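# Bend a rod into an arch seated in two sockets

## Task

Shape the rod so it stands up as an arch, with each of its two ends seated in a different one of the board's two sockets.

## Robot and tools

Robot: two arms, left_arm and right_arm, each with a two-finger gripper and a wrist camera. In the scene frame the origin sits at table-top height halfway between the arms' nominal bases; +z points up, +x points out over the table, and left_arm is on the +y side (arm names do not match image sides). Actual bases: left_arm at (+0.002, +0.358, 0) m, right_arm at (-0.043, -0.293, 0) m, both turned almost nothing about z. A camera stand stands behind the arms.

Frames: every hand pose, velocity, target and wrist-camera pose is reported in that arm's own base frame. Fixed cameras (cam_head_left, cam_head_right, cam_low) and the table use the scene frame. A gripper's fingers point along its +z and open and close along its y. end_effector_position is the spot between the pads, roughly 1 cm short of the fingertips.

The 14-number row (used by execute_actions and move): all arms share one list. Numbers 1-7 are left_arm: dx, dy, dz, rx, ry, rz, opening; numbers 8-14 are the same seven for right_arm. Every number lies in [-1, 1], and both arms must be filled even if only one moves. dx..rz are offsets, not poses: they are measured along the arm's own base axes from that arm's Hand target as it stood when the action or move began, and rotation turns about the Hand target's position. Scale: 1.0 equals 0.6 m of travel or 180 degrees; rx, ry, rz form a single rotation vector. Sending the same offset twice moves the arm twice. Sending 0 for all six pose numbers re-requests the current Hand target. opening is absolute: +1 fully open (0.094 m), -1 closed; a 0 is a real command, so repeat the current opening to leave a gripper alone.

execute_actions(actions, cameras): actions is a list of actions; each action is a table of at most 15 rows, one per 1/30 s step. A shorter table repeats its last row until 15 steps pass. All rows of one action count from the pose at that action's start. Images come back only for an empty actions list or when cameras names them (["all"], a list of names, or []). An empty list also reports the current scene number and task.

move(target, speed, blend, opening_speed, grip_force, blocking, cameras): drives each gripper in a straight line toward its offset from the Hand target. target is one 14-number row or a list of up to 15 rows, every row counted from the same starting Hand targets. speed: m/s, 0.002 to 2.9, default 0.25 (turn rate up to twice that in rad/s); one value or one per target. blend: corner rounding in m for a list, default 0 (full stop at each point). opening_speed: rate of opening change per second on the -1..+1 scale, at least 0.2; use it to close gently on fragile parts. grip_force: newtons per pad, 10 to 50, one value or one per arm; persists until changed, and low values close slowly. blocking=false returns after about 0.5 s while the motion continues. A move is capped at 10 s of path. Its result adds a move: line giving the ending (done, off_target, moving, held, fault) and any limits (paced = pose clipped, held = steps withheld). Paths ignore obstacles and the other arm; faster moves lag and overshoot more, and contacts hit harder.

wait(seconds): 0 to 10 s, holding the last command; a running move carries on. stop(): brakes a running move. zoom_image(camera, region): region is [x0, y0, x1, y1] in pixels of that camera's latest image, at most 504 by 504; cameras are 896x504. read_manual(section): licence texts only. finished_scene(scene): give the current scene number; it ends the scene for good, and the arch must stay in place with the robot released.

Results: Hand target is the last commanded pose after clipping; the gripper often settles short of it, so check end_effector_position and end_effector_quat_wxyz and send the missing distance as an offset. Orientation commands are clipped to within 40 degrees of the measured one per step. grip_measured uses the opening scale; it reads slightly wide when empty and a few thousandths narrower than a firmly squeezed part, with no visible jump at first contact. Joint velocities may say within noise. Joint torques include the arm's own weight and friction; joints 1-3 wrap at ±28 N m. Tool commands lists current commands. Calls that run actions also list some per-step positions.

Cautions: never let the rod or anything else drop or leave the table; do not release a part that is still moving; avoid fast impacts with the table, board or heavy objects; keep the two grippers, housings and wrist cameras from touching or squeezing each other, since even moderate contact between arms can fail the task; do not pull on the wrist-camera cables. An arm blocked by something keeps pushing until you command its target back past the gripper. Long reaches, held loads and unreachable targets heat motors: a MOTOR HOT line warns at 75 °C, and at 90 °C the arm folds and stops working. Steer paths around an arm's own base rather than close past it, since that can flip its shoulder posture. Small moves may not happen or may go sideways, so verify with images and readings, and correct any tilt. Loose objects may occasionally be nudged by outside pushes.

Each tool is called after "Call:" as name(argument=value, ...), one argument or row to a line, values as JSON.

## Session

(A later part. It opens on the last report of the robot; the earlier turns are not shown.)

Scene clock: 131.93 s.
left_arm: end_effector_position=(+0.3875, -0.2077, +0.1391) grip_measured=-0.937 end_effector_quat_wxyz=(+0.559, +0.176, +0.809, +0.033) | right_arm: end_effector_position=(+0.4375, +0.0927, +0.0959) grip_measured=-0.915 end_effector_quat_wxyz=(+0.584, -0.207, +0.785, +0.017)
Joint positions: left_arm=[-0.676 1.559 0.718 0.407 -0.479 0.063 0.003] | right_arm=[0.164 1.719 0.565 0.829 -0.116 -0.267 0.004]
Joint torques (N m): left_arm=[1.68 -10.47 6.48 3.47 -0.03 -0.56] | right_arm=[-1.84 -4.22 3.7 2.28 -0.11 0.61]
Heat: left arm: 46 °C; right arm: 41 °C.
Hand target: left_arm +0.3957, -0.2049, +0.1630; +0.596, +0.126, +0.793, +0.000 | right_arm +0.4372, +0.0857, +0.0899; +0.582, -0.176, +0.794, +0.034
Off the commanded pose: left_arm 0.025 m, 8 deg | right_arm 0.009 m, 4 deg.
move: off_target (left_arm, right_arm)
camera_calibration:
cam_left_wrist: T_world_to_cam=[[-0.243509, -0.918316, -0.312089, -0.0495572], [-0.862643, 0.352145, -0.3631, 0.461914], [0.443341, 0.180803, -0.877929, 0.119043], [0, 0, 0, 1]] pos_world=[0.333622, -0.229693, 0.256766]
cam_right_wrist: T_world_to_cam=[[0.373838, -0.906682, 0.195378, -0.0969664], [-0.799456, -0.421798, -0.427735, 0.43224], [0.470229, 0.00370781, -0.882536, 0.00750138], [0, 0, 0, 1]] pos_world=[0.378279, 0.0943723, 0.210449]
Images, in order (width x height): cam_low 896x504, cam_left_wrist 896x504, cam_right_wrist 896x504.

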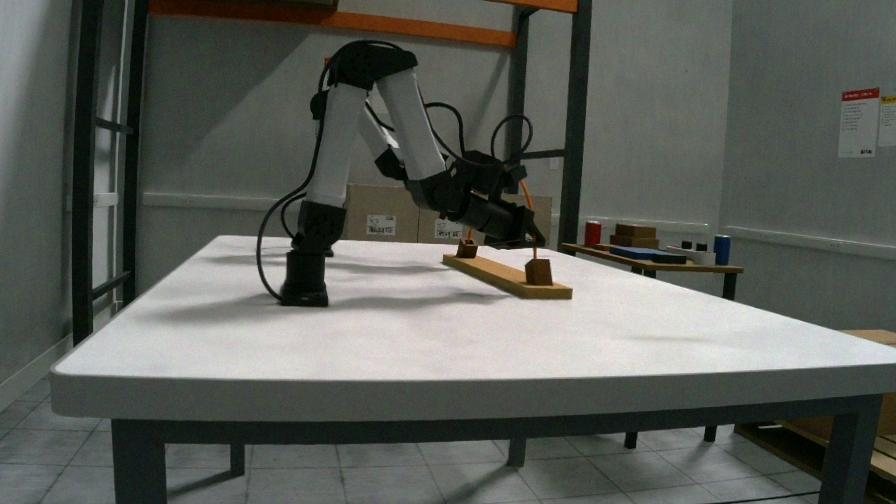

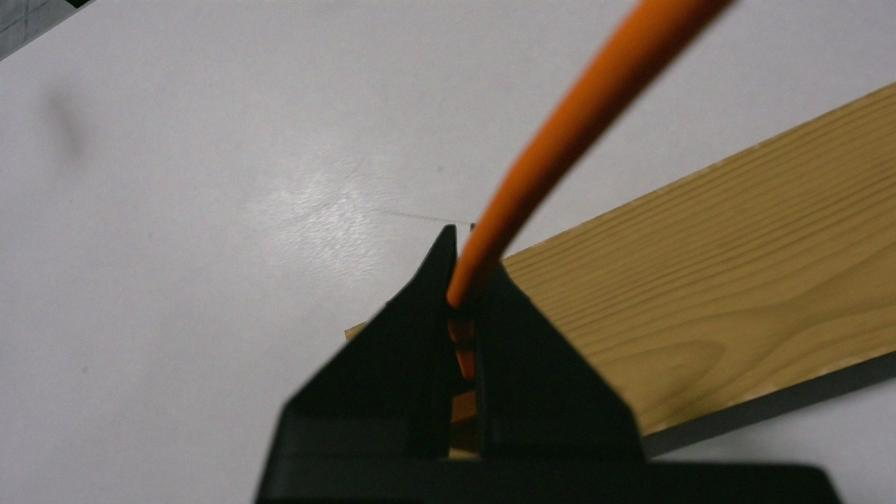

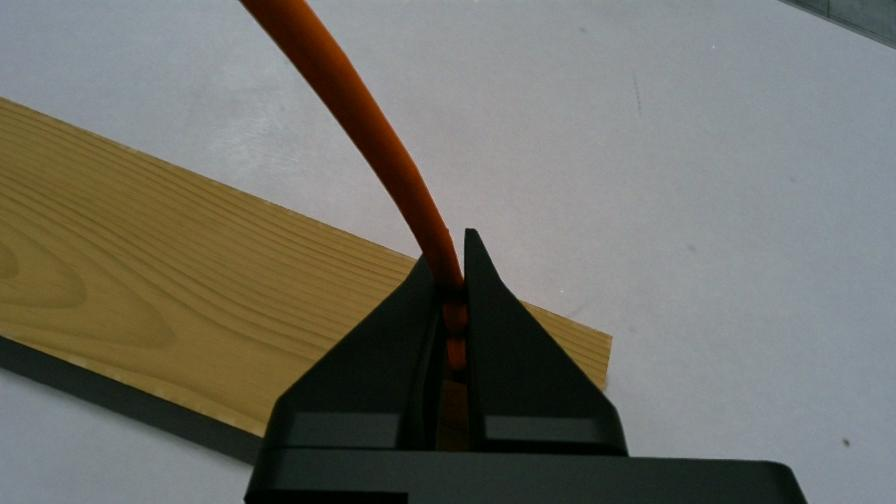

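Call:
move(
  target=[
    [0.013,0.008,-0.007,0,0,0,-1,0,-0.005,-0.018,0,0,0,-1],
    [0.013,0.016,-0.035,0,0,0,-1,0,-0.010,-0.038,0,0,0,-1],
  ],
  speed=0.05,
  blend=[0.01,0],
  cameras=["cam_low","cam_left_wrist","cam_right_wrist"],
)

Call:
zoom_image(
  camera="cam_low",
  region=[440, 210, 500, 270],
)

Call:
zoom_image(
  camera="cam_low",
  region=[510, 220, 570, 300],
)

Call:
zoom_image(
  camera="cam_left_wrist",
  region=[400, 320, 540, 460],
)

Call:
zoom_image(
  camera="cam_right_wrist",
  region=[390, 320, 530, 460],
)

Scene clock: 135.90 s.
left_arm: end_effector_position=(+0.3929, -0.2018, +0.1264) grip_measured=-0.937 end_effector_quat_wxyz=(+0.564, +0.181, +0.805, +0.023) | right_arm: end_effector_position=(+0.4384, +0.0902, +0.0765) grip_measured=-0.915 end_effector_quat_wxyz=(+0.589, -0.213, +0.779, +0.021)
Joint positions: left_arm=[-0.637 1.595 0.674 0.511 -0.425 0.086 0.003] | right_arm=[0.145 1.818 0.54 0.965 -0.149 -0.279 0.004]
Joint torques (N m): left_arm=[2.04 -8.14 6.22 3.58 -0.14 -0.63] | right_arm=[-2.02 -4.3 3.12 2.2 0 0.65]
Heat: left arm: 46 °C; right arm: 41 °C.
Hand target: left_arm +0.4034, -0.1954, +0.1421; +0.596, +0.126, +0.793, -0.001 | right_arm +0.4372, +0.0796, +0.0671; +0.582, -0.176, +0.794, +0.034
Off the commanded pose: left_arm 0.020 m, 8 deg | right_arm 0.014 m, 5 deg.
move: off_target (left_arm, right_arm); blend cut to 0.0057 m at target 1
camera_calibration:
cam_left_wrist: T_world_to_cam=[[-0.258905, -0.916982, -0.303501, -0.0414507], [-0.852081, 0.364807, -0.375331, 0.459782], [0.454891, 0.161432, -0.875793, 0.095568], [0, 0, 0, 1]] pos_world=[0.337567, -0.221169, 0.243688]
cam_right_wrist: T_world_to_cam=[[0.38597, -0.900689, 0.199468, -0.10196], [-0.786259, -0.434276, -0.439546, 0.419775], [0.482518, 0.0128184, -0.875792, -0.0167793], [0, 0, 0, 1]] pos_world=[0.377501, 0.0906787, 0.190153]
Images, in order (width x height): cam_low 896x504, cam_left_wrist 896x504, cam_right_wrist 896x504.

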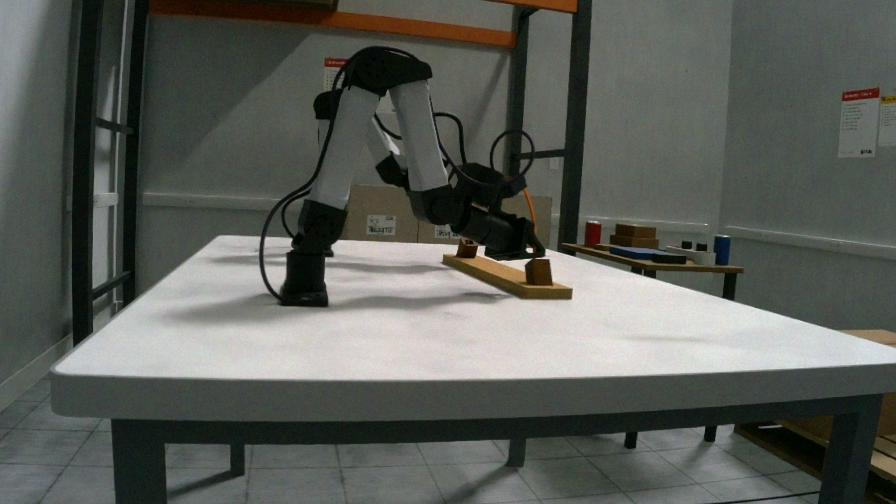

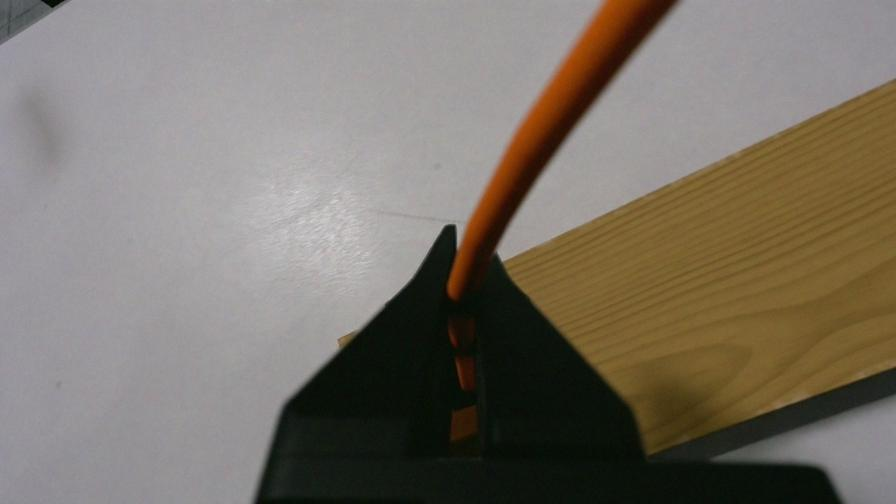

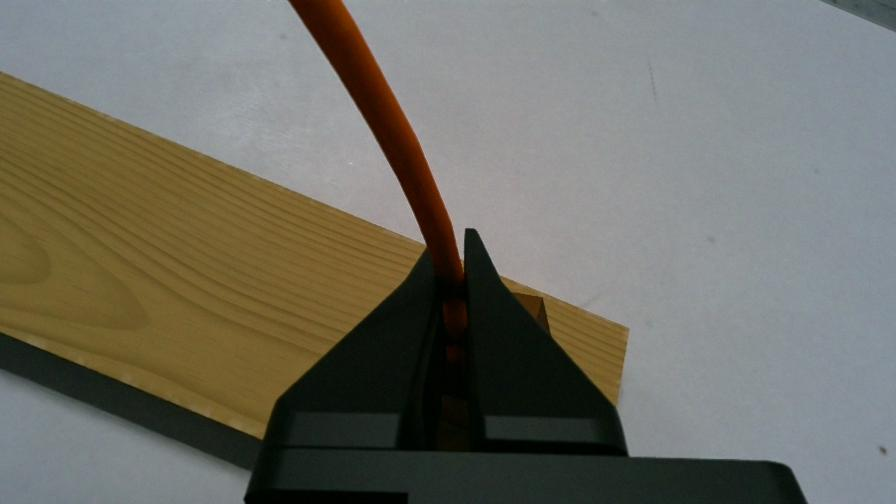

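Scaled by 8.400 from the camera's 896x504 image, which has a finer 1280x720 frame.

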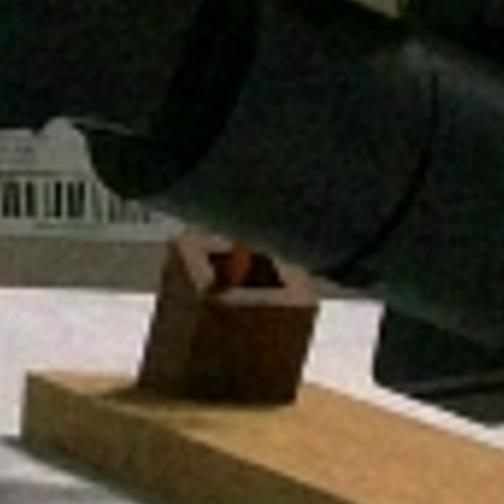

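Scaled by 6.300 from the camera's 896x504 image, which has a finer 1280x720 frame.

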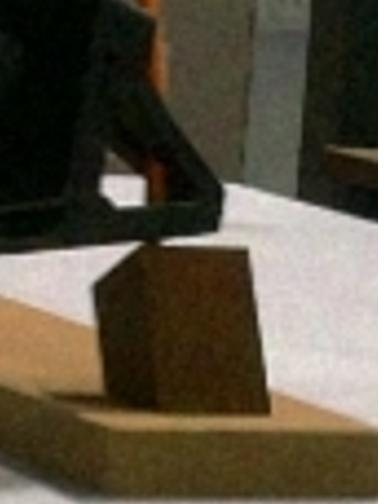

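Scaled by 3.600 from the camera's 896x504 image, which has a finer 1280x720 frame.

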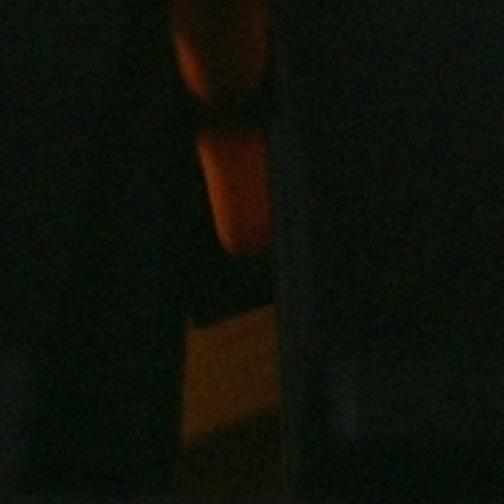

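Scaled by 3.600 from the camera's 896x504 image, which has a finer 1280x720 frame.

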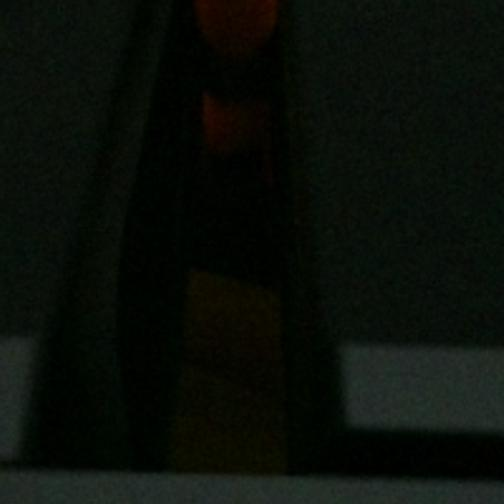

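Call:
move(
  target=[0.0,0.006,-0.018,0,0,0,-1,0,-0.004,-0.012,0,0,0,-1],
  speed=0.04,
  cameras=["cam_low","cam_left_wrist","cam_right_wrist"],
)

Call:
zoom_image(
  camera="cam_low",
  region=[430, 130, 580, 310],
)

Call:
zoom_image(
  camera="cam_left_wrist",
  region=[400, 320, 540, 460],
)

Call:
zoom_image(
  camera="cam_right_wrist",
  region=[390, 320, 530, 460],
)

Scene clock: 140.33 s.
left_arm: end_effector_position=(+0.3953, -0.2015, +0.1234) grip_measured=-0.937 end_effector_quat_wxyz=(+0.576, +0.177, +0.798, +0.016) | right_arm: end_effector_position=(+0.4394, +0.0904, +0.0751) grip_measured=-0.915 end_effector_quat_wxyz=(+0.598, -0.215, +0.772, +0.024)
Joint positions: left_arm=[-0.629 1.62 0.65 0.594 -0.413 0.089 0.003] | right_arm=[0.139 1.848 0.533 1.023 -0.164 -0.281 0.004]
Joint torques (N m): left_arm=[2.24 -7.72 5.74 3.35 -0.17 -0.63] | right_arm=[-2.18 -4.05 2.86 1.98 0.08 0.64]
Heat: left arm: 47 °C; right arm: 41 °C.
Hand target: left_arm +0.4035, -0.1917, +0.1314; +0.596, +0.126, +0.793, -0.001 | right_arm +0.4372, +0.0773, +0.0598; +0.582, -0.176, +0.794, +0.034
Off the commanded pose: left_arm 0.015 m, 7 deg | right_arm 0.020 m, 6 deg.
move: off_target (left_arm, right_arm)
camera_calibration:
cam_left_wrist: T_world_to_cam=[[-0.255447, -0.921825, -0.291523, -0.0454075], [-0.841122, 0.360567, -0.403119, 0.458817], [0.476719, 0.142231, -0.867473, 0.0782765], [0, 0, 0, 1]] pos_world=[0.337006, -0.218425, 0.239623]
cam_right_wrist: T_world_to_cam=[[0.389744, -0.898432, 0.202283, -0.104026], [-0.772744, -0.438534, -0.458862, 0.415972], [0.500965, 0.0225257, -0.865175, -0.0282664], [0, 0, 0, 1]] pos_world=[0.376144, 0.0895943, 0.187461]
Images, in order (width x height): cam_low 896x504, cam_left_wrist 896x504, cam_right_wrist 896x504.

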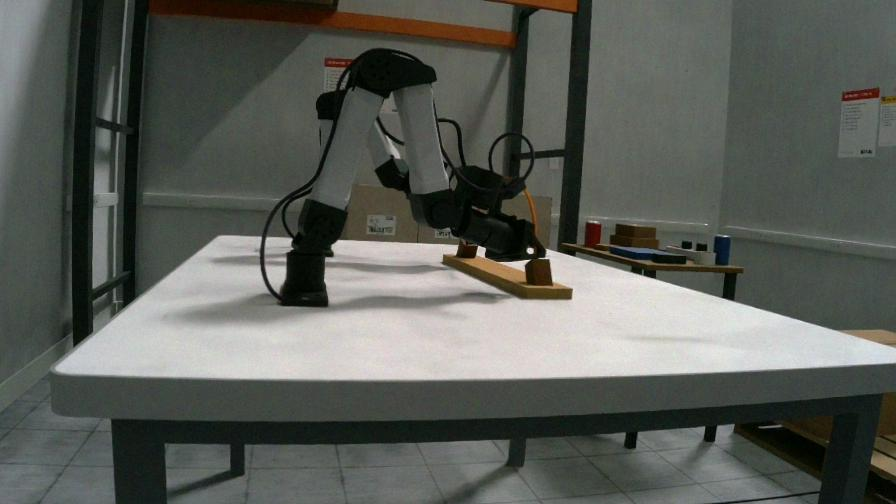

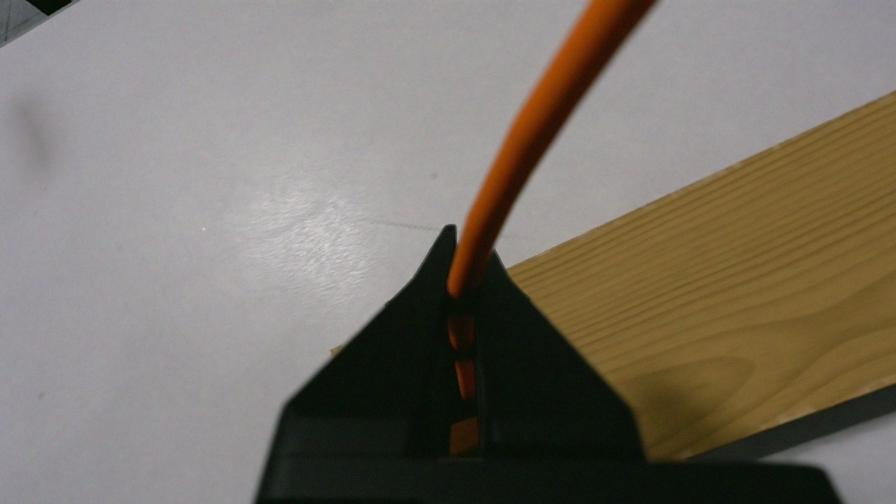

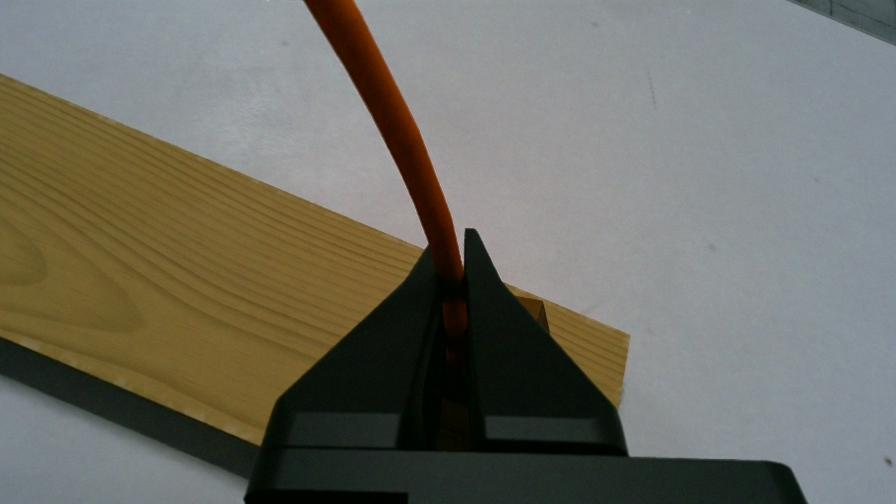

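Scaled by 2.800 from the camera's 896x504 image, which has a finer 1280x720 frame.

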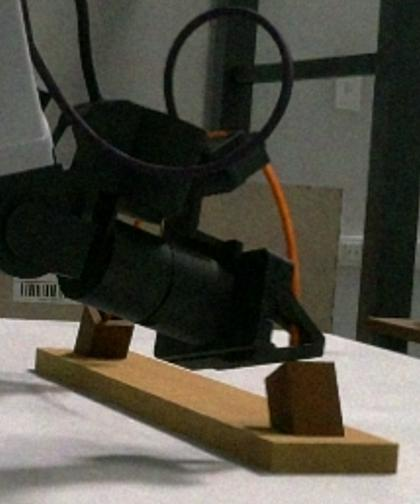

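Scaled by 3.600 from the camera's 896x504 image, which has a finer 1280x720 frame.

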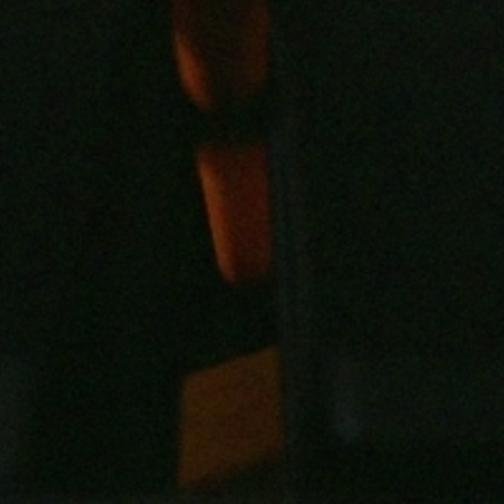

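Scaled by 3.600 from the camera's 896x504 image, which has a finer 1280x720 frame.

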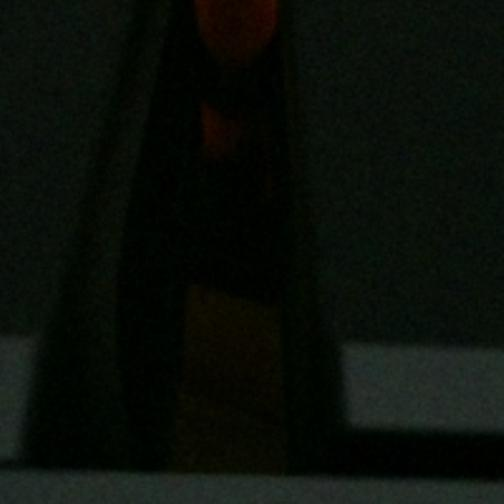

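Call:
move(
  target=[0.0,0.006,-0.018,0,0,0,-1,0,0,0.012,0,0,0,-1],
  speed=0.04,
  cameras=["cam_low","cam_left_wrist","cam_head_right"],
)

Call:
zoom_image(
  camera="cam_low",
  region=[430, 130, 580, 310],
)

Call:
zoom_image(
  camera="cam_left_wrist",
  region=[400, 320, 540, 460],
)

Call:
zoom_image(
  camera="cam_head_right",
  region=[220, 100, 500, 260],
)

Scene clock: 143.33 s.
left_arm: end_effector_position=(+0.3979, -0.2020, +0.1229) grip_measured=-0.937 end_effector_quat_wxyz=(+0.591, +0.172, +0.788, +0.008) | right_arm: end_effector_position=(+0.4393, +0.0905, +0.0751) grip_measured=-0.915 end_effector_quat_wxyz=(+0.598, -0.215, +0.772, +0.024)
Joint positions: left_arm=[-0.623 1.647 0.629 0.684 -0.401 0.094 0.003] | right_arm=[0.139 1.848 0.533 1.023 -0.165 -0.281 0.004]
Joint torques (N m): left_arm=[2.43 -7.16 5.08 3.07 -0.19 -0.62] | right_arm=[-2.19 -6.46 3.21 1.65 0.08 0.65]
Heat: left arm: 47 °C; right arm: 41 °C.
Hand target: left_arm +0.4034, -0.1882, +0.1205; +0.596, +0.126, +0.793, -0.001 | right_arm +0.4372, +0.0773, +0.0671; +0.582, -0.176, +0.793, +0.034
Off the commanded pose: left_arm 0.015 m, 5 deg | right_arm 0.016 m, 6 deg.
move: off_target (left_arm, right_arm)
camera_calibration:
cam_left_wrist: T_world_to_cam=[[-0.251462, -0.927185, -0.277659, -0.0496522], [-0.825649, 0.355191, -0.43834, 0.458047], [0.505045, 0.119023, -0.854847, 0.0591553], [0, 0, 0, 1]] pos_world=[0.335824, -0.215772, 0.237563]
Images, in order (width x height): cam_head_right 896x504, cam_low 896x504, cam_left_wrist 896x504.

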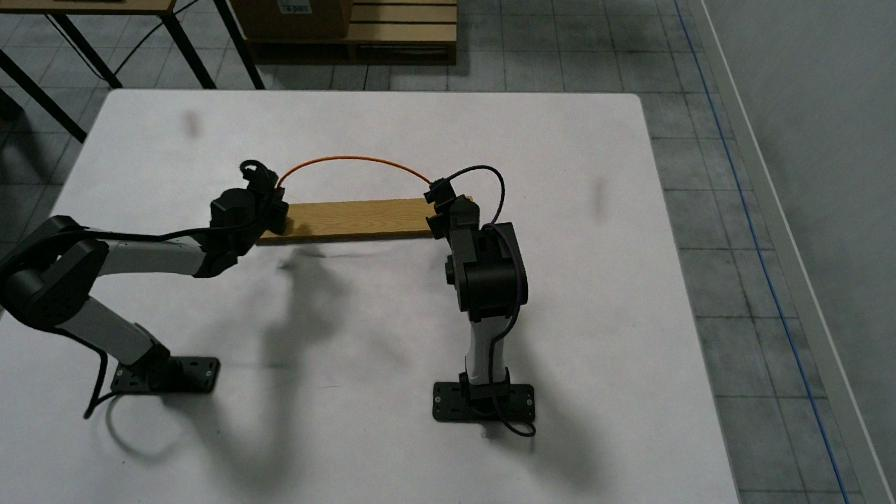

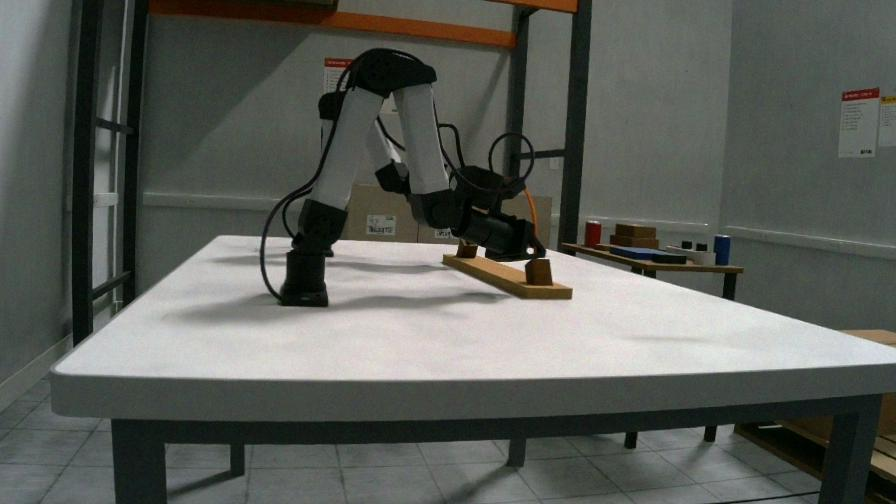

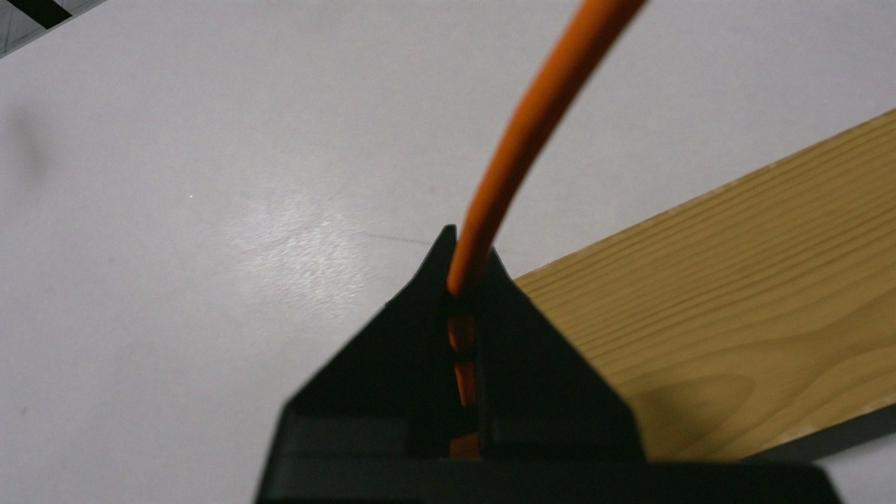

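Scaled by 2.800 from the camera's 896x504 image, which has a finer 1280x720 frame.

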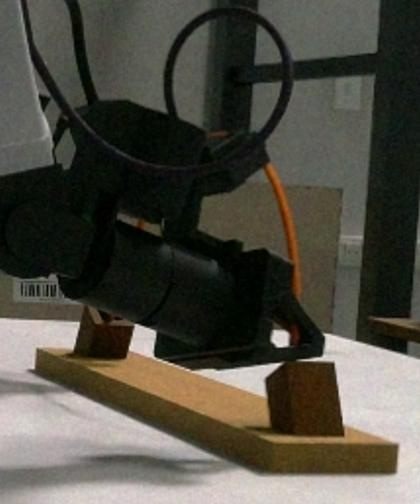

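Scaled by 3.600 from the camera's 896x504 image, which has a finer 1280x720 frame.

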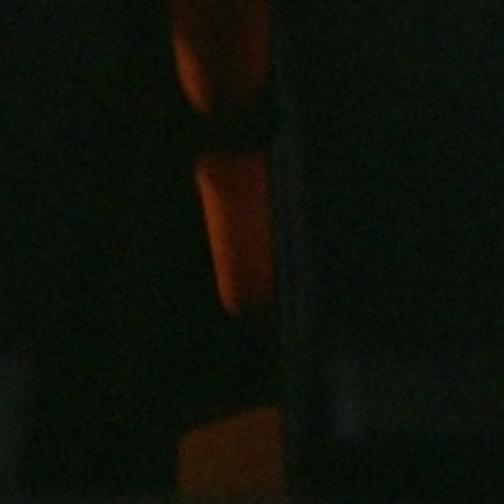

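Scaled by 1.800 from the camera's 896x504 image, which has a finer 1280x720 frame.

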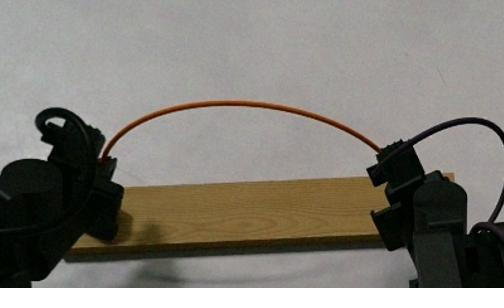

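Call:
move(
  target=[-0.0073,-0.013,0.0175,0,0,0,-1,0.002,0.0125,0.0215,0,0,0,-1],
  speed=0.04,
)

Call:
move(
  target=[0,0,0,0,0,0,-1,0,0,0,0,0,0,-0.6],
  opening_speed=0.25,
  cameras=["cam_low","cam_head_right","cam_right_wrist"],
)

Scene clock: 146.80 s.
left_arm: end_effector_position=(+0.3971, -0.2016, +0.1226) grip_measured=-0.937 end_effector_quat_wxyz=(+0.590, +0.170, +0.789, +0.013) | right_arm: end_effector_position=(+0.4354, +0.0921, +0.0752) grip_measured=-0.915 end_effector_quat_wxyz=(+0.586, -0.217, +0.780, +0.026)
Joint positions: left_arm=[-0.629 1.647 0.629 0.681 -0.417 0.094 0.003] | right_arm=[0.145 1.811 0.533 0.957 -0.163 -0.281 0.004]
Joint torques (N m): left_arm=[0.25 -10.25 6.69 2.53 -0.32 -0.71] | right_arm=[-0.7 -7.57 4.83 1.64 0.25 0.71]
Heat: left arm: 46 °C; right arm: 41 °C.
Hand target: left_arm +0.3990, -0.1960, +0.1310; +0.596, +0.126, +0.793, -0.001 | right_arm +0.4384, +0.0848, +0.0800; +0.582, -0.176, +0.794, +0.034
Off the commanded pose: left_arm 0.010 m, 5 deg | right_arm 0.009 m, 5 deg.
move: off_target (left_arm, right_arm)

Scene clock: 148.67 s.
left_arm: end_effector_position=(+0.3978, -0.1982, +0.1229) grip_measured=-0.937 end_effector_quat_wxyz=(+0.591, +0.158, +0.791, +0.017) | right_arm: end_effector_position=(+0.4354, +0.0907, +0.0754) grip_measured=-0.603 end_effector_quat_wxyz=(+0.584, -0.189, +0.789, +0.041)
Joint positions: left_arm=[-0.629 1.647 0.629 0.68 -0.437 0.079 0.003] | right_arm=[0.147 1.805 0.533 0.947 -0.151 -0.214 0.019]
Joint torques (N m): left_arm=[0.2 -10.28 6.78 2.5 -0.13 -0.57] | right_arm=[-0.81 -7.35 5.03 1.63 0.14 0.13]
Heat: left arm: 46 °C; right arm: 41 °C.
Hand target: left_arm +0.3990, -0.1960, +0.1310; +0.596, +0.126, +0.793, -0.001 | right_arm +0.4385, +0.0847, +0.0801; +0.582, -0.176, +0.793, +0.034
Off the commanded pose: left_arm 0.008 m, 4 deg | right_arm 0.008 m, 2 deg.
move: off_target (left_arm)
camera_calibration:
cam_right_wrist: T_world_to_cam=[[0.375413, -0.916869, 0.13571, -0.0892891], [-0.806464, -0.395293, -0.439726, 0.422532], [0.456816, 0.0556337, -0.88782, -0.00803184], [0, 0, 0, 1]] pos_world=[0.377946, 0.0856044, 0.190785]
Images, in order (width x height): cam_head_right 896x504, cam_low 896x504, cam_right_wrist 896x504.

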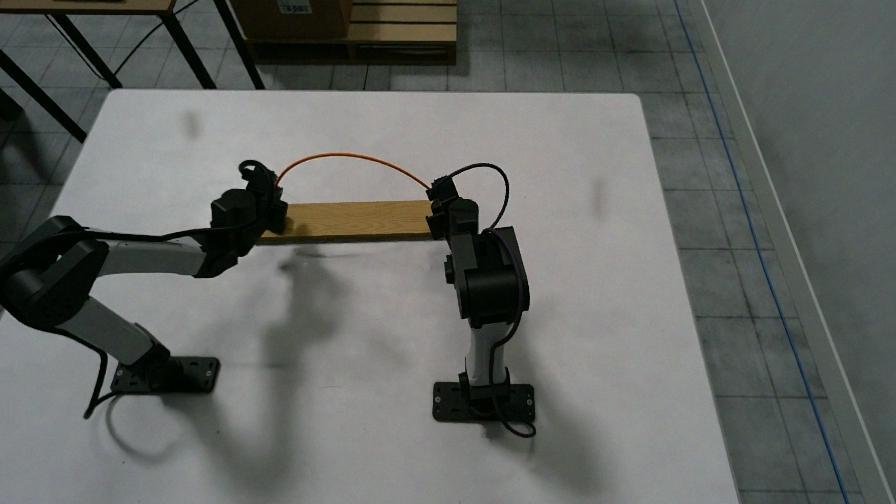

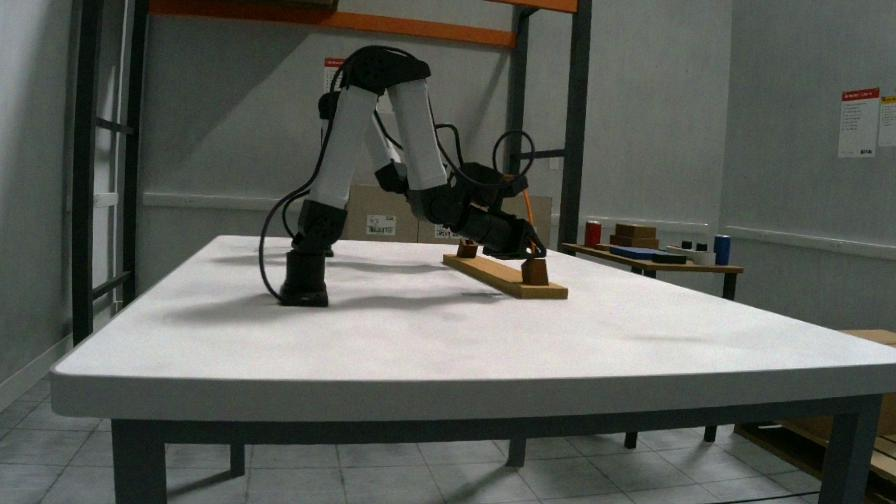

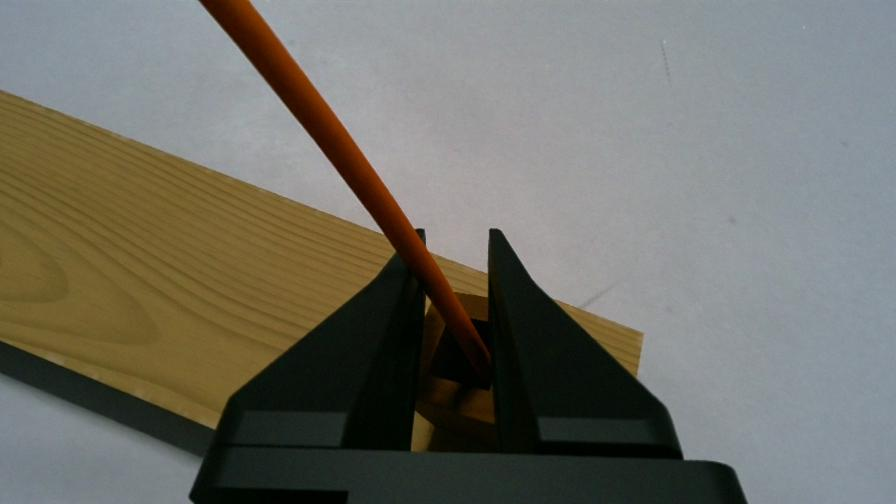

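Call:
move(
  target=[
    [0,0,0,0,0,0,-1,0,0,0.003,0,0,0,0],
    [0,0,0,0,0,0,-1,-0.15,-0.043,0.06,0,0,0,0],
  ],
  opening_speed=0.8,
  speed=0.12,
  cameras=["cam_low","cam_head_right","cam_head_left","cam_left_wrist"],
)

Call:
zoom_image(
  camera="cam_head_right",
  region=[220, 100, 500, 260],
)

Call:
zoom_image(
  camera="cam_head_left",
  region=[220, 100, 500, 260],
)

Call:
zoom_image(
  camera="cam_low",
  region=[400, 90, 620, 310],
)

Scene clock: 154.57 s.
left_arm: end_effector_position=(+0.3979, -0.1977, +0.1230) grip_measured=-0.937 end_effector_quat_wxyz=(+0.591, +0.156, +0.791, +0.017) | right_arm: end_effector_position=(+0.3519, +0.0587, +0.1170) grip_measured=-0.003 end_effector_quat_wxyz=(+0.583, -0.171, +0.793, +0.032)
Joint positions: left_arm=[-0.629 1.647 0.629 0.68 -0.44 0.075 0.003] | right_arm=[0.079 1.24 0.276 0.636 -0.177 -0.218 0.047]
Joint torques (N m): left_arm=[0.17 -10.28 6.78 2.49 -0.11 -0.53] | right_arm=[-0.8 -3.62 4.55 1.92 -0.2 -0.05]
Heat: left arm: 45 °C; right arm: 40 °C.
Hand target: left_arm +0.3990, -0.1960, +0.1310; +0.596, +0.126, +0.793, -0.001 | right_arm +0.3484, +0.0589, +0.1160; +0.582, -0.175, +0.794, +0.034
Off the commanded pose: left_arm 0.008 m, 4 deg | right_arm 0.004 m, 1 deg.
move: off_target (left_arm)
camera_calibration:
cam_left_wrist: T_world_to_cam=[[-0.217285, -0.937088, -0.273228, -0.0617384], [-0.83726, 0.322821, -0.441342, 0.455223], [0.50178, 0.132866, -0.85473, 0.0628632], [0, 0, 0, 1]] pos_world=[0.336181, -0.213162, 0.237771]
Images, in order (width x height): cam_head_left 896x504, cam_head_right 896x504, cam_low 896x504, cam_left_wrist 896x504.

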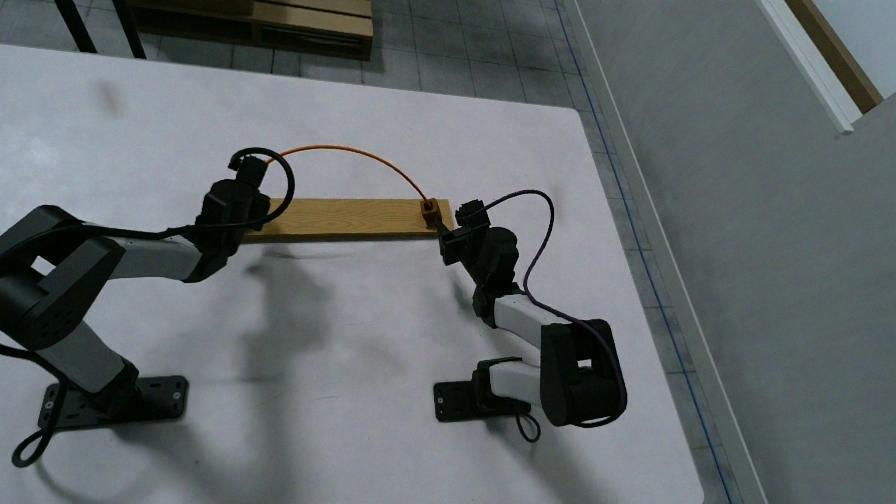

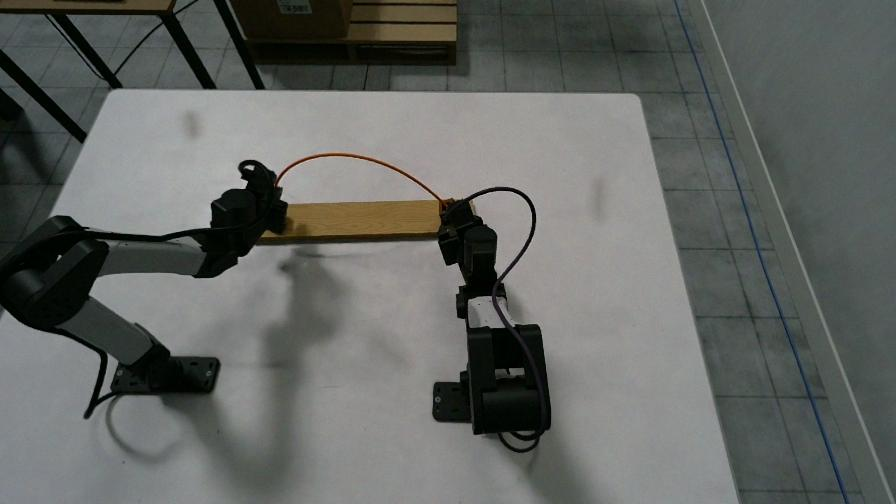

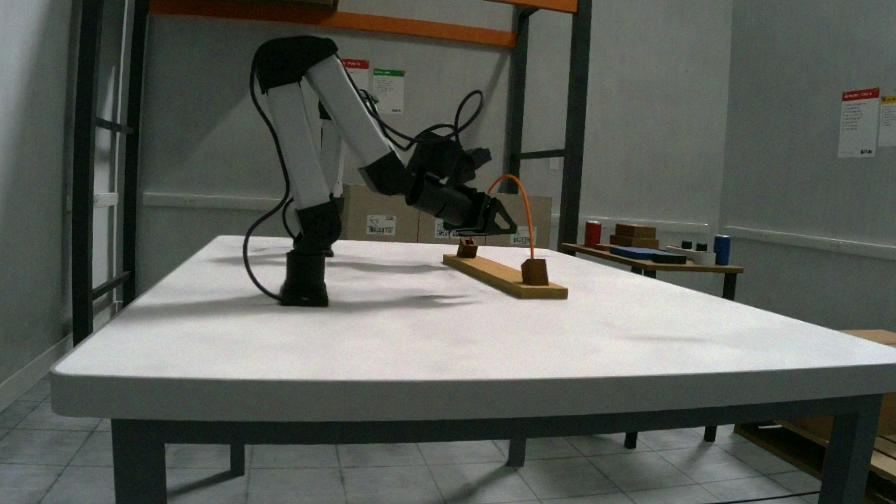

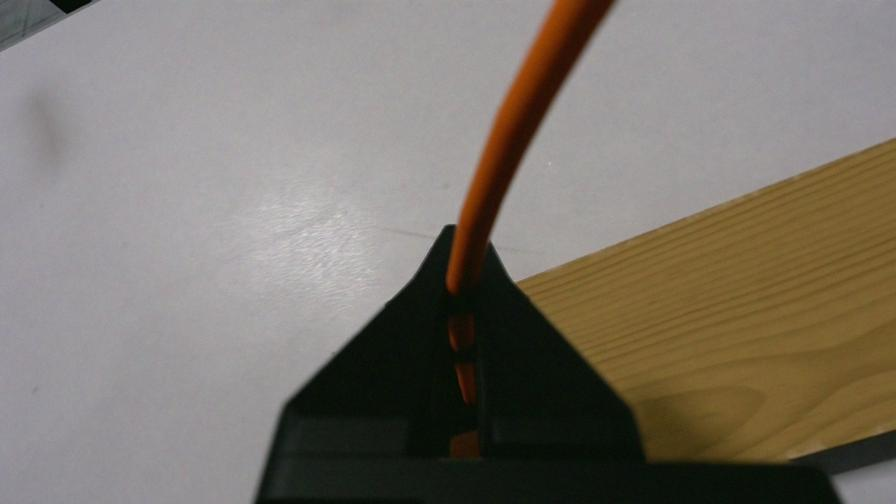

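Scaled by 1.800 from the camera's 896x504 image, which has a finer 1280x720 frame.

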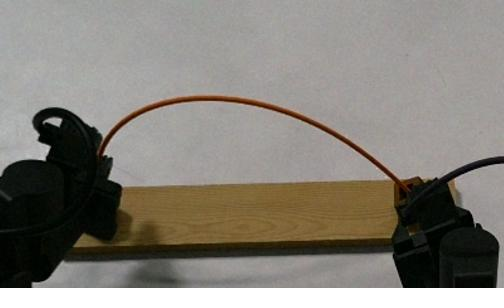

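Scaled by 1.800 from the camera's 896x504 image, which has a finer 1280x720 frame.

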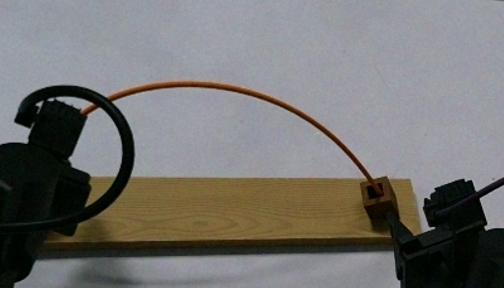

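Scaled by 2.291 from the camera's 896x504 image, which has a finer 1280x720 frame.

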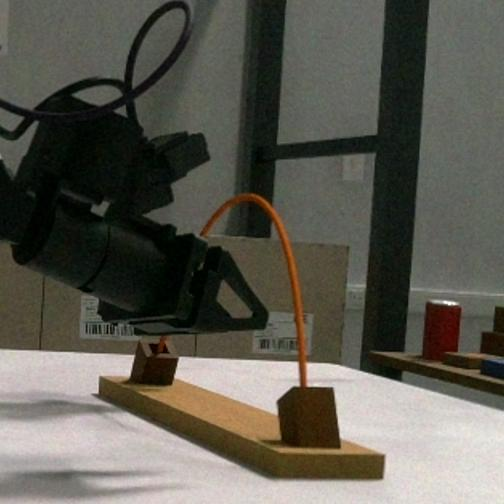

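Call:
move(
  target=[
    [0,0,0,0,0,0,-1,-0.081,0.052,0.173,0.265,0.070,-0.016,0],
    [0,0,0,0,0,0,-1,0.031,0.287,0.202,0.5296,0.1409,-0.0313,0],
  ],
  speed=0.22,
  blend=[0.03,0],
  cameras=["cam_low","cam_head_right","cam_head_left","cam_right_wrist"],
)

Call:
zoom_image(
  camera="cam_head_right",
  region=[220, 100, 500, 260],
)

Call:
zoom_image(
  camera="cam_low",
  region=[400, 90, 620, 310],
)

Scene clock: 175.03 s.
left_arm: end_effector_position=(+0.3979, -0.1977, +0.1230) grip_measured=-0.937 end_effector_quat_wxyz=(+0.591, +0.156, +0.791, +0.017) | right_arm: end_effector_position=(+0.3613, +0.2296, +0.2275) grip_measured=-0.003 end_effector_quat_wxyz=(+0.345, +0.350, +0.624, +0.607)
Joint positions: left_arm=[-0.629 1.647 0.629 0.68 -0.44 0.075 0.003] | right_arm=[0.582 1.38 0.555 0.801 0.039 1.566 0.047]
Joint torques (N m): left_arm=[0.2 -10.29 6.83 2.49 -0.11 -0.53] | right_arm=[0.1 -2.8 7.64 2.16 0.17 0.01]
Heat: left arm: 45 °C; right arm: 40 °C.
Hand target: left_arm +0.3990, -0.1960, +0.1310; +0.596, +0.126, +0.793, -0.001 | right_arm +0.3670, +0.2311, +0.2372; +0.354, +0.353, +0.612, +0.613
Off the commanded pose: left_arm 0.008 m, 4 deg | right_arm 0.011 m, 2 deg.
move: off_target (left_arm, right_arm)
camera_calibration:
cam_right_wrist: T_world_to_cam=[[0.00813581, 0.00817516, -0.999933, 0.223941], [-0.969897, 0.243442, -0.00590111, 0.298152], [0.243378, 0.969881, 0.00990967, -0.183999], [0, 0, 0, 1]] pos_world=[0.332137, 0.104044, 0.227509]
Images, in order (width x height): cam_head_left 896x504, cam_head_right 896x504, cam_low 896x504, cam_right_wrist 896x504.

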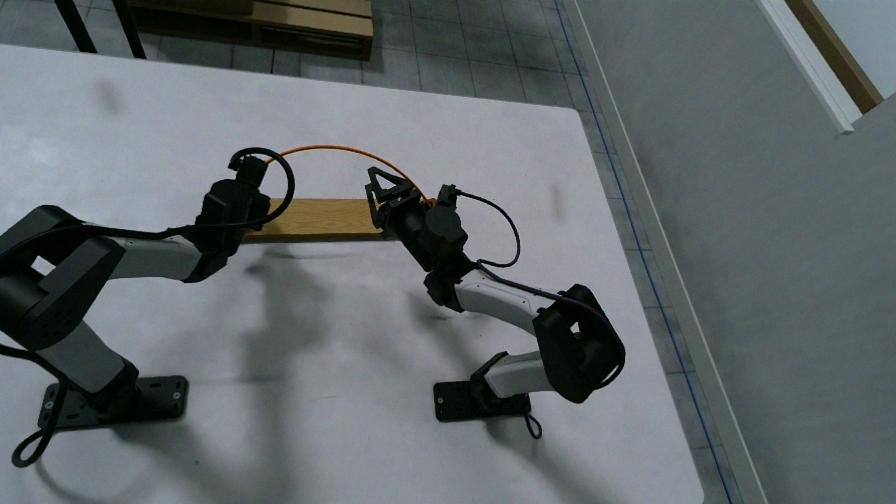

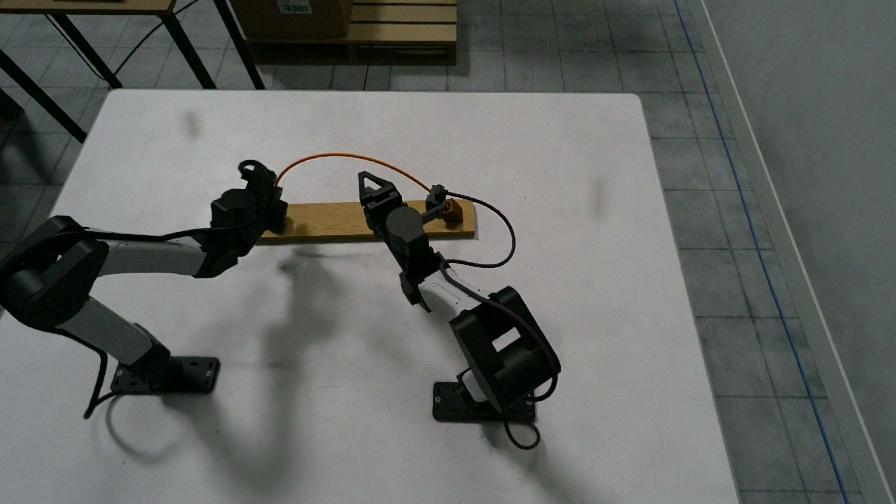

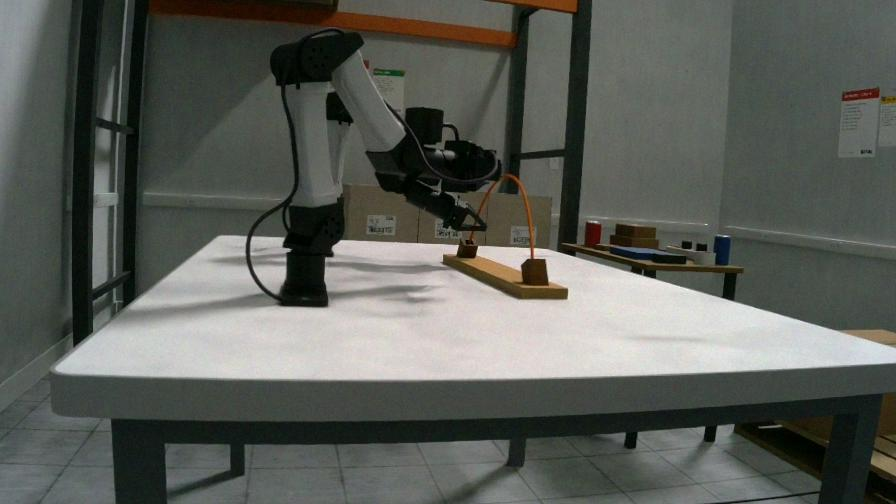

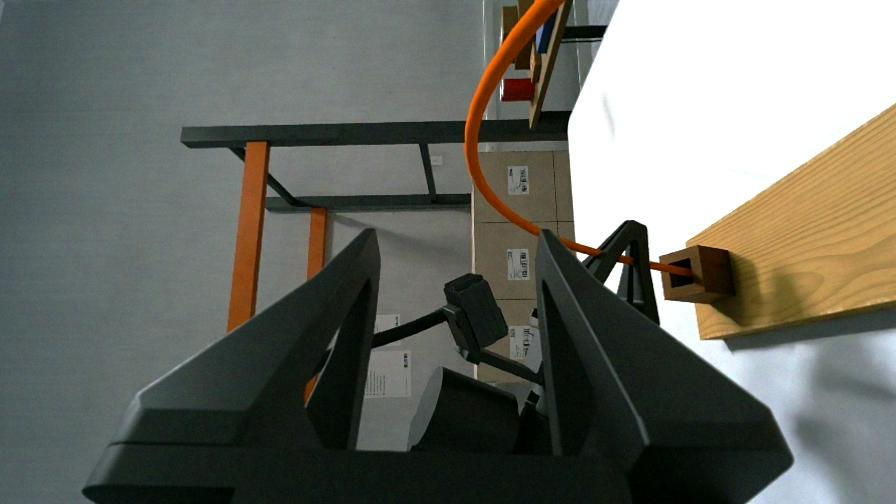

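Scaled by 1.800 from the camera's 896x504 image, which has a finer 1280x720 frame.

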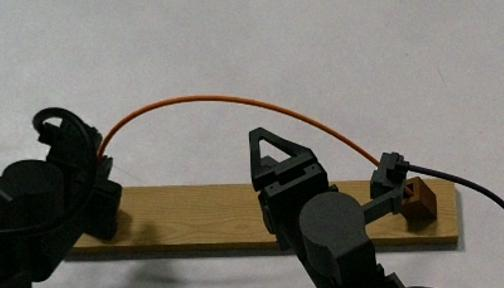

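Scaled by 2.291 from the camera's 896x504 image, which has a finer 1280x720 frame.

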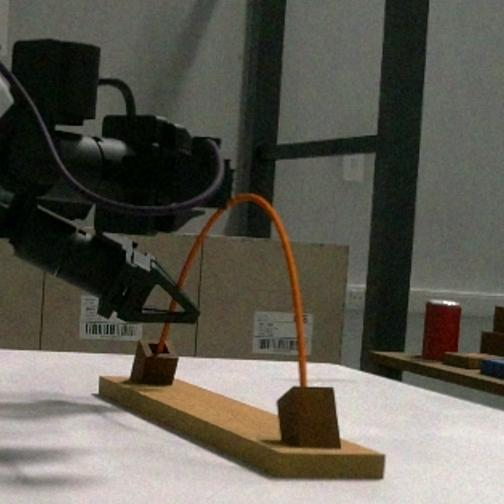

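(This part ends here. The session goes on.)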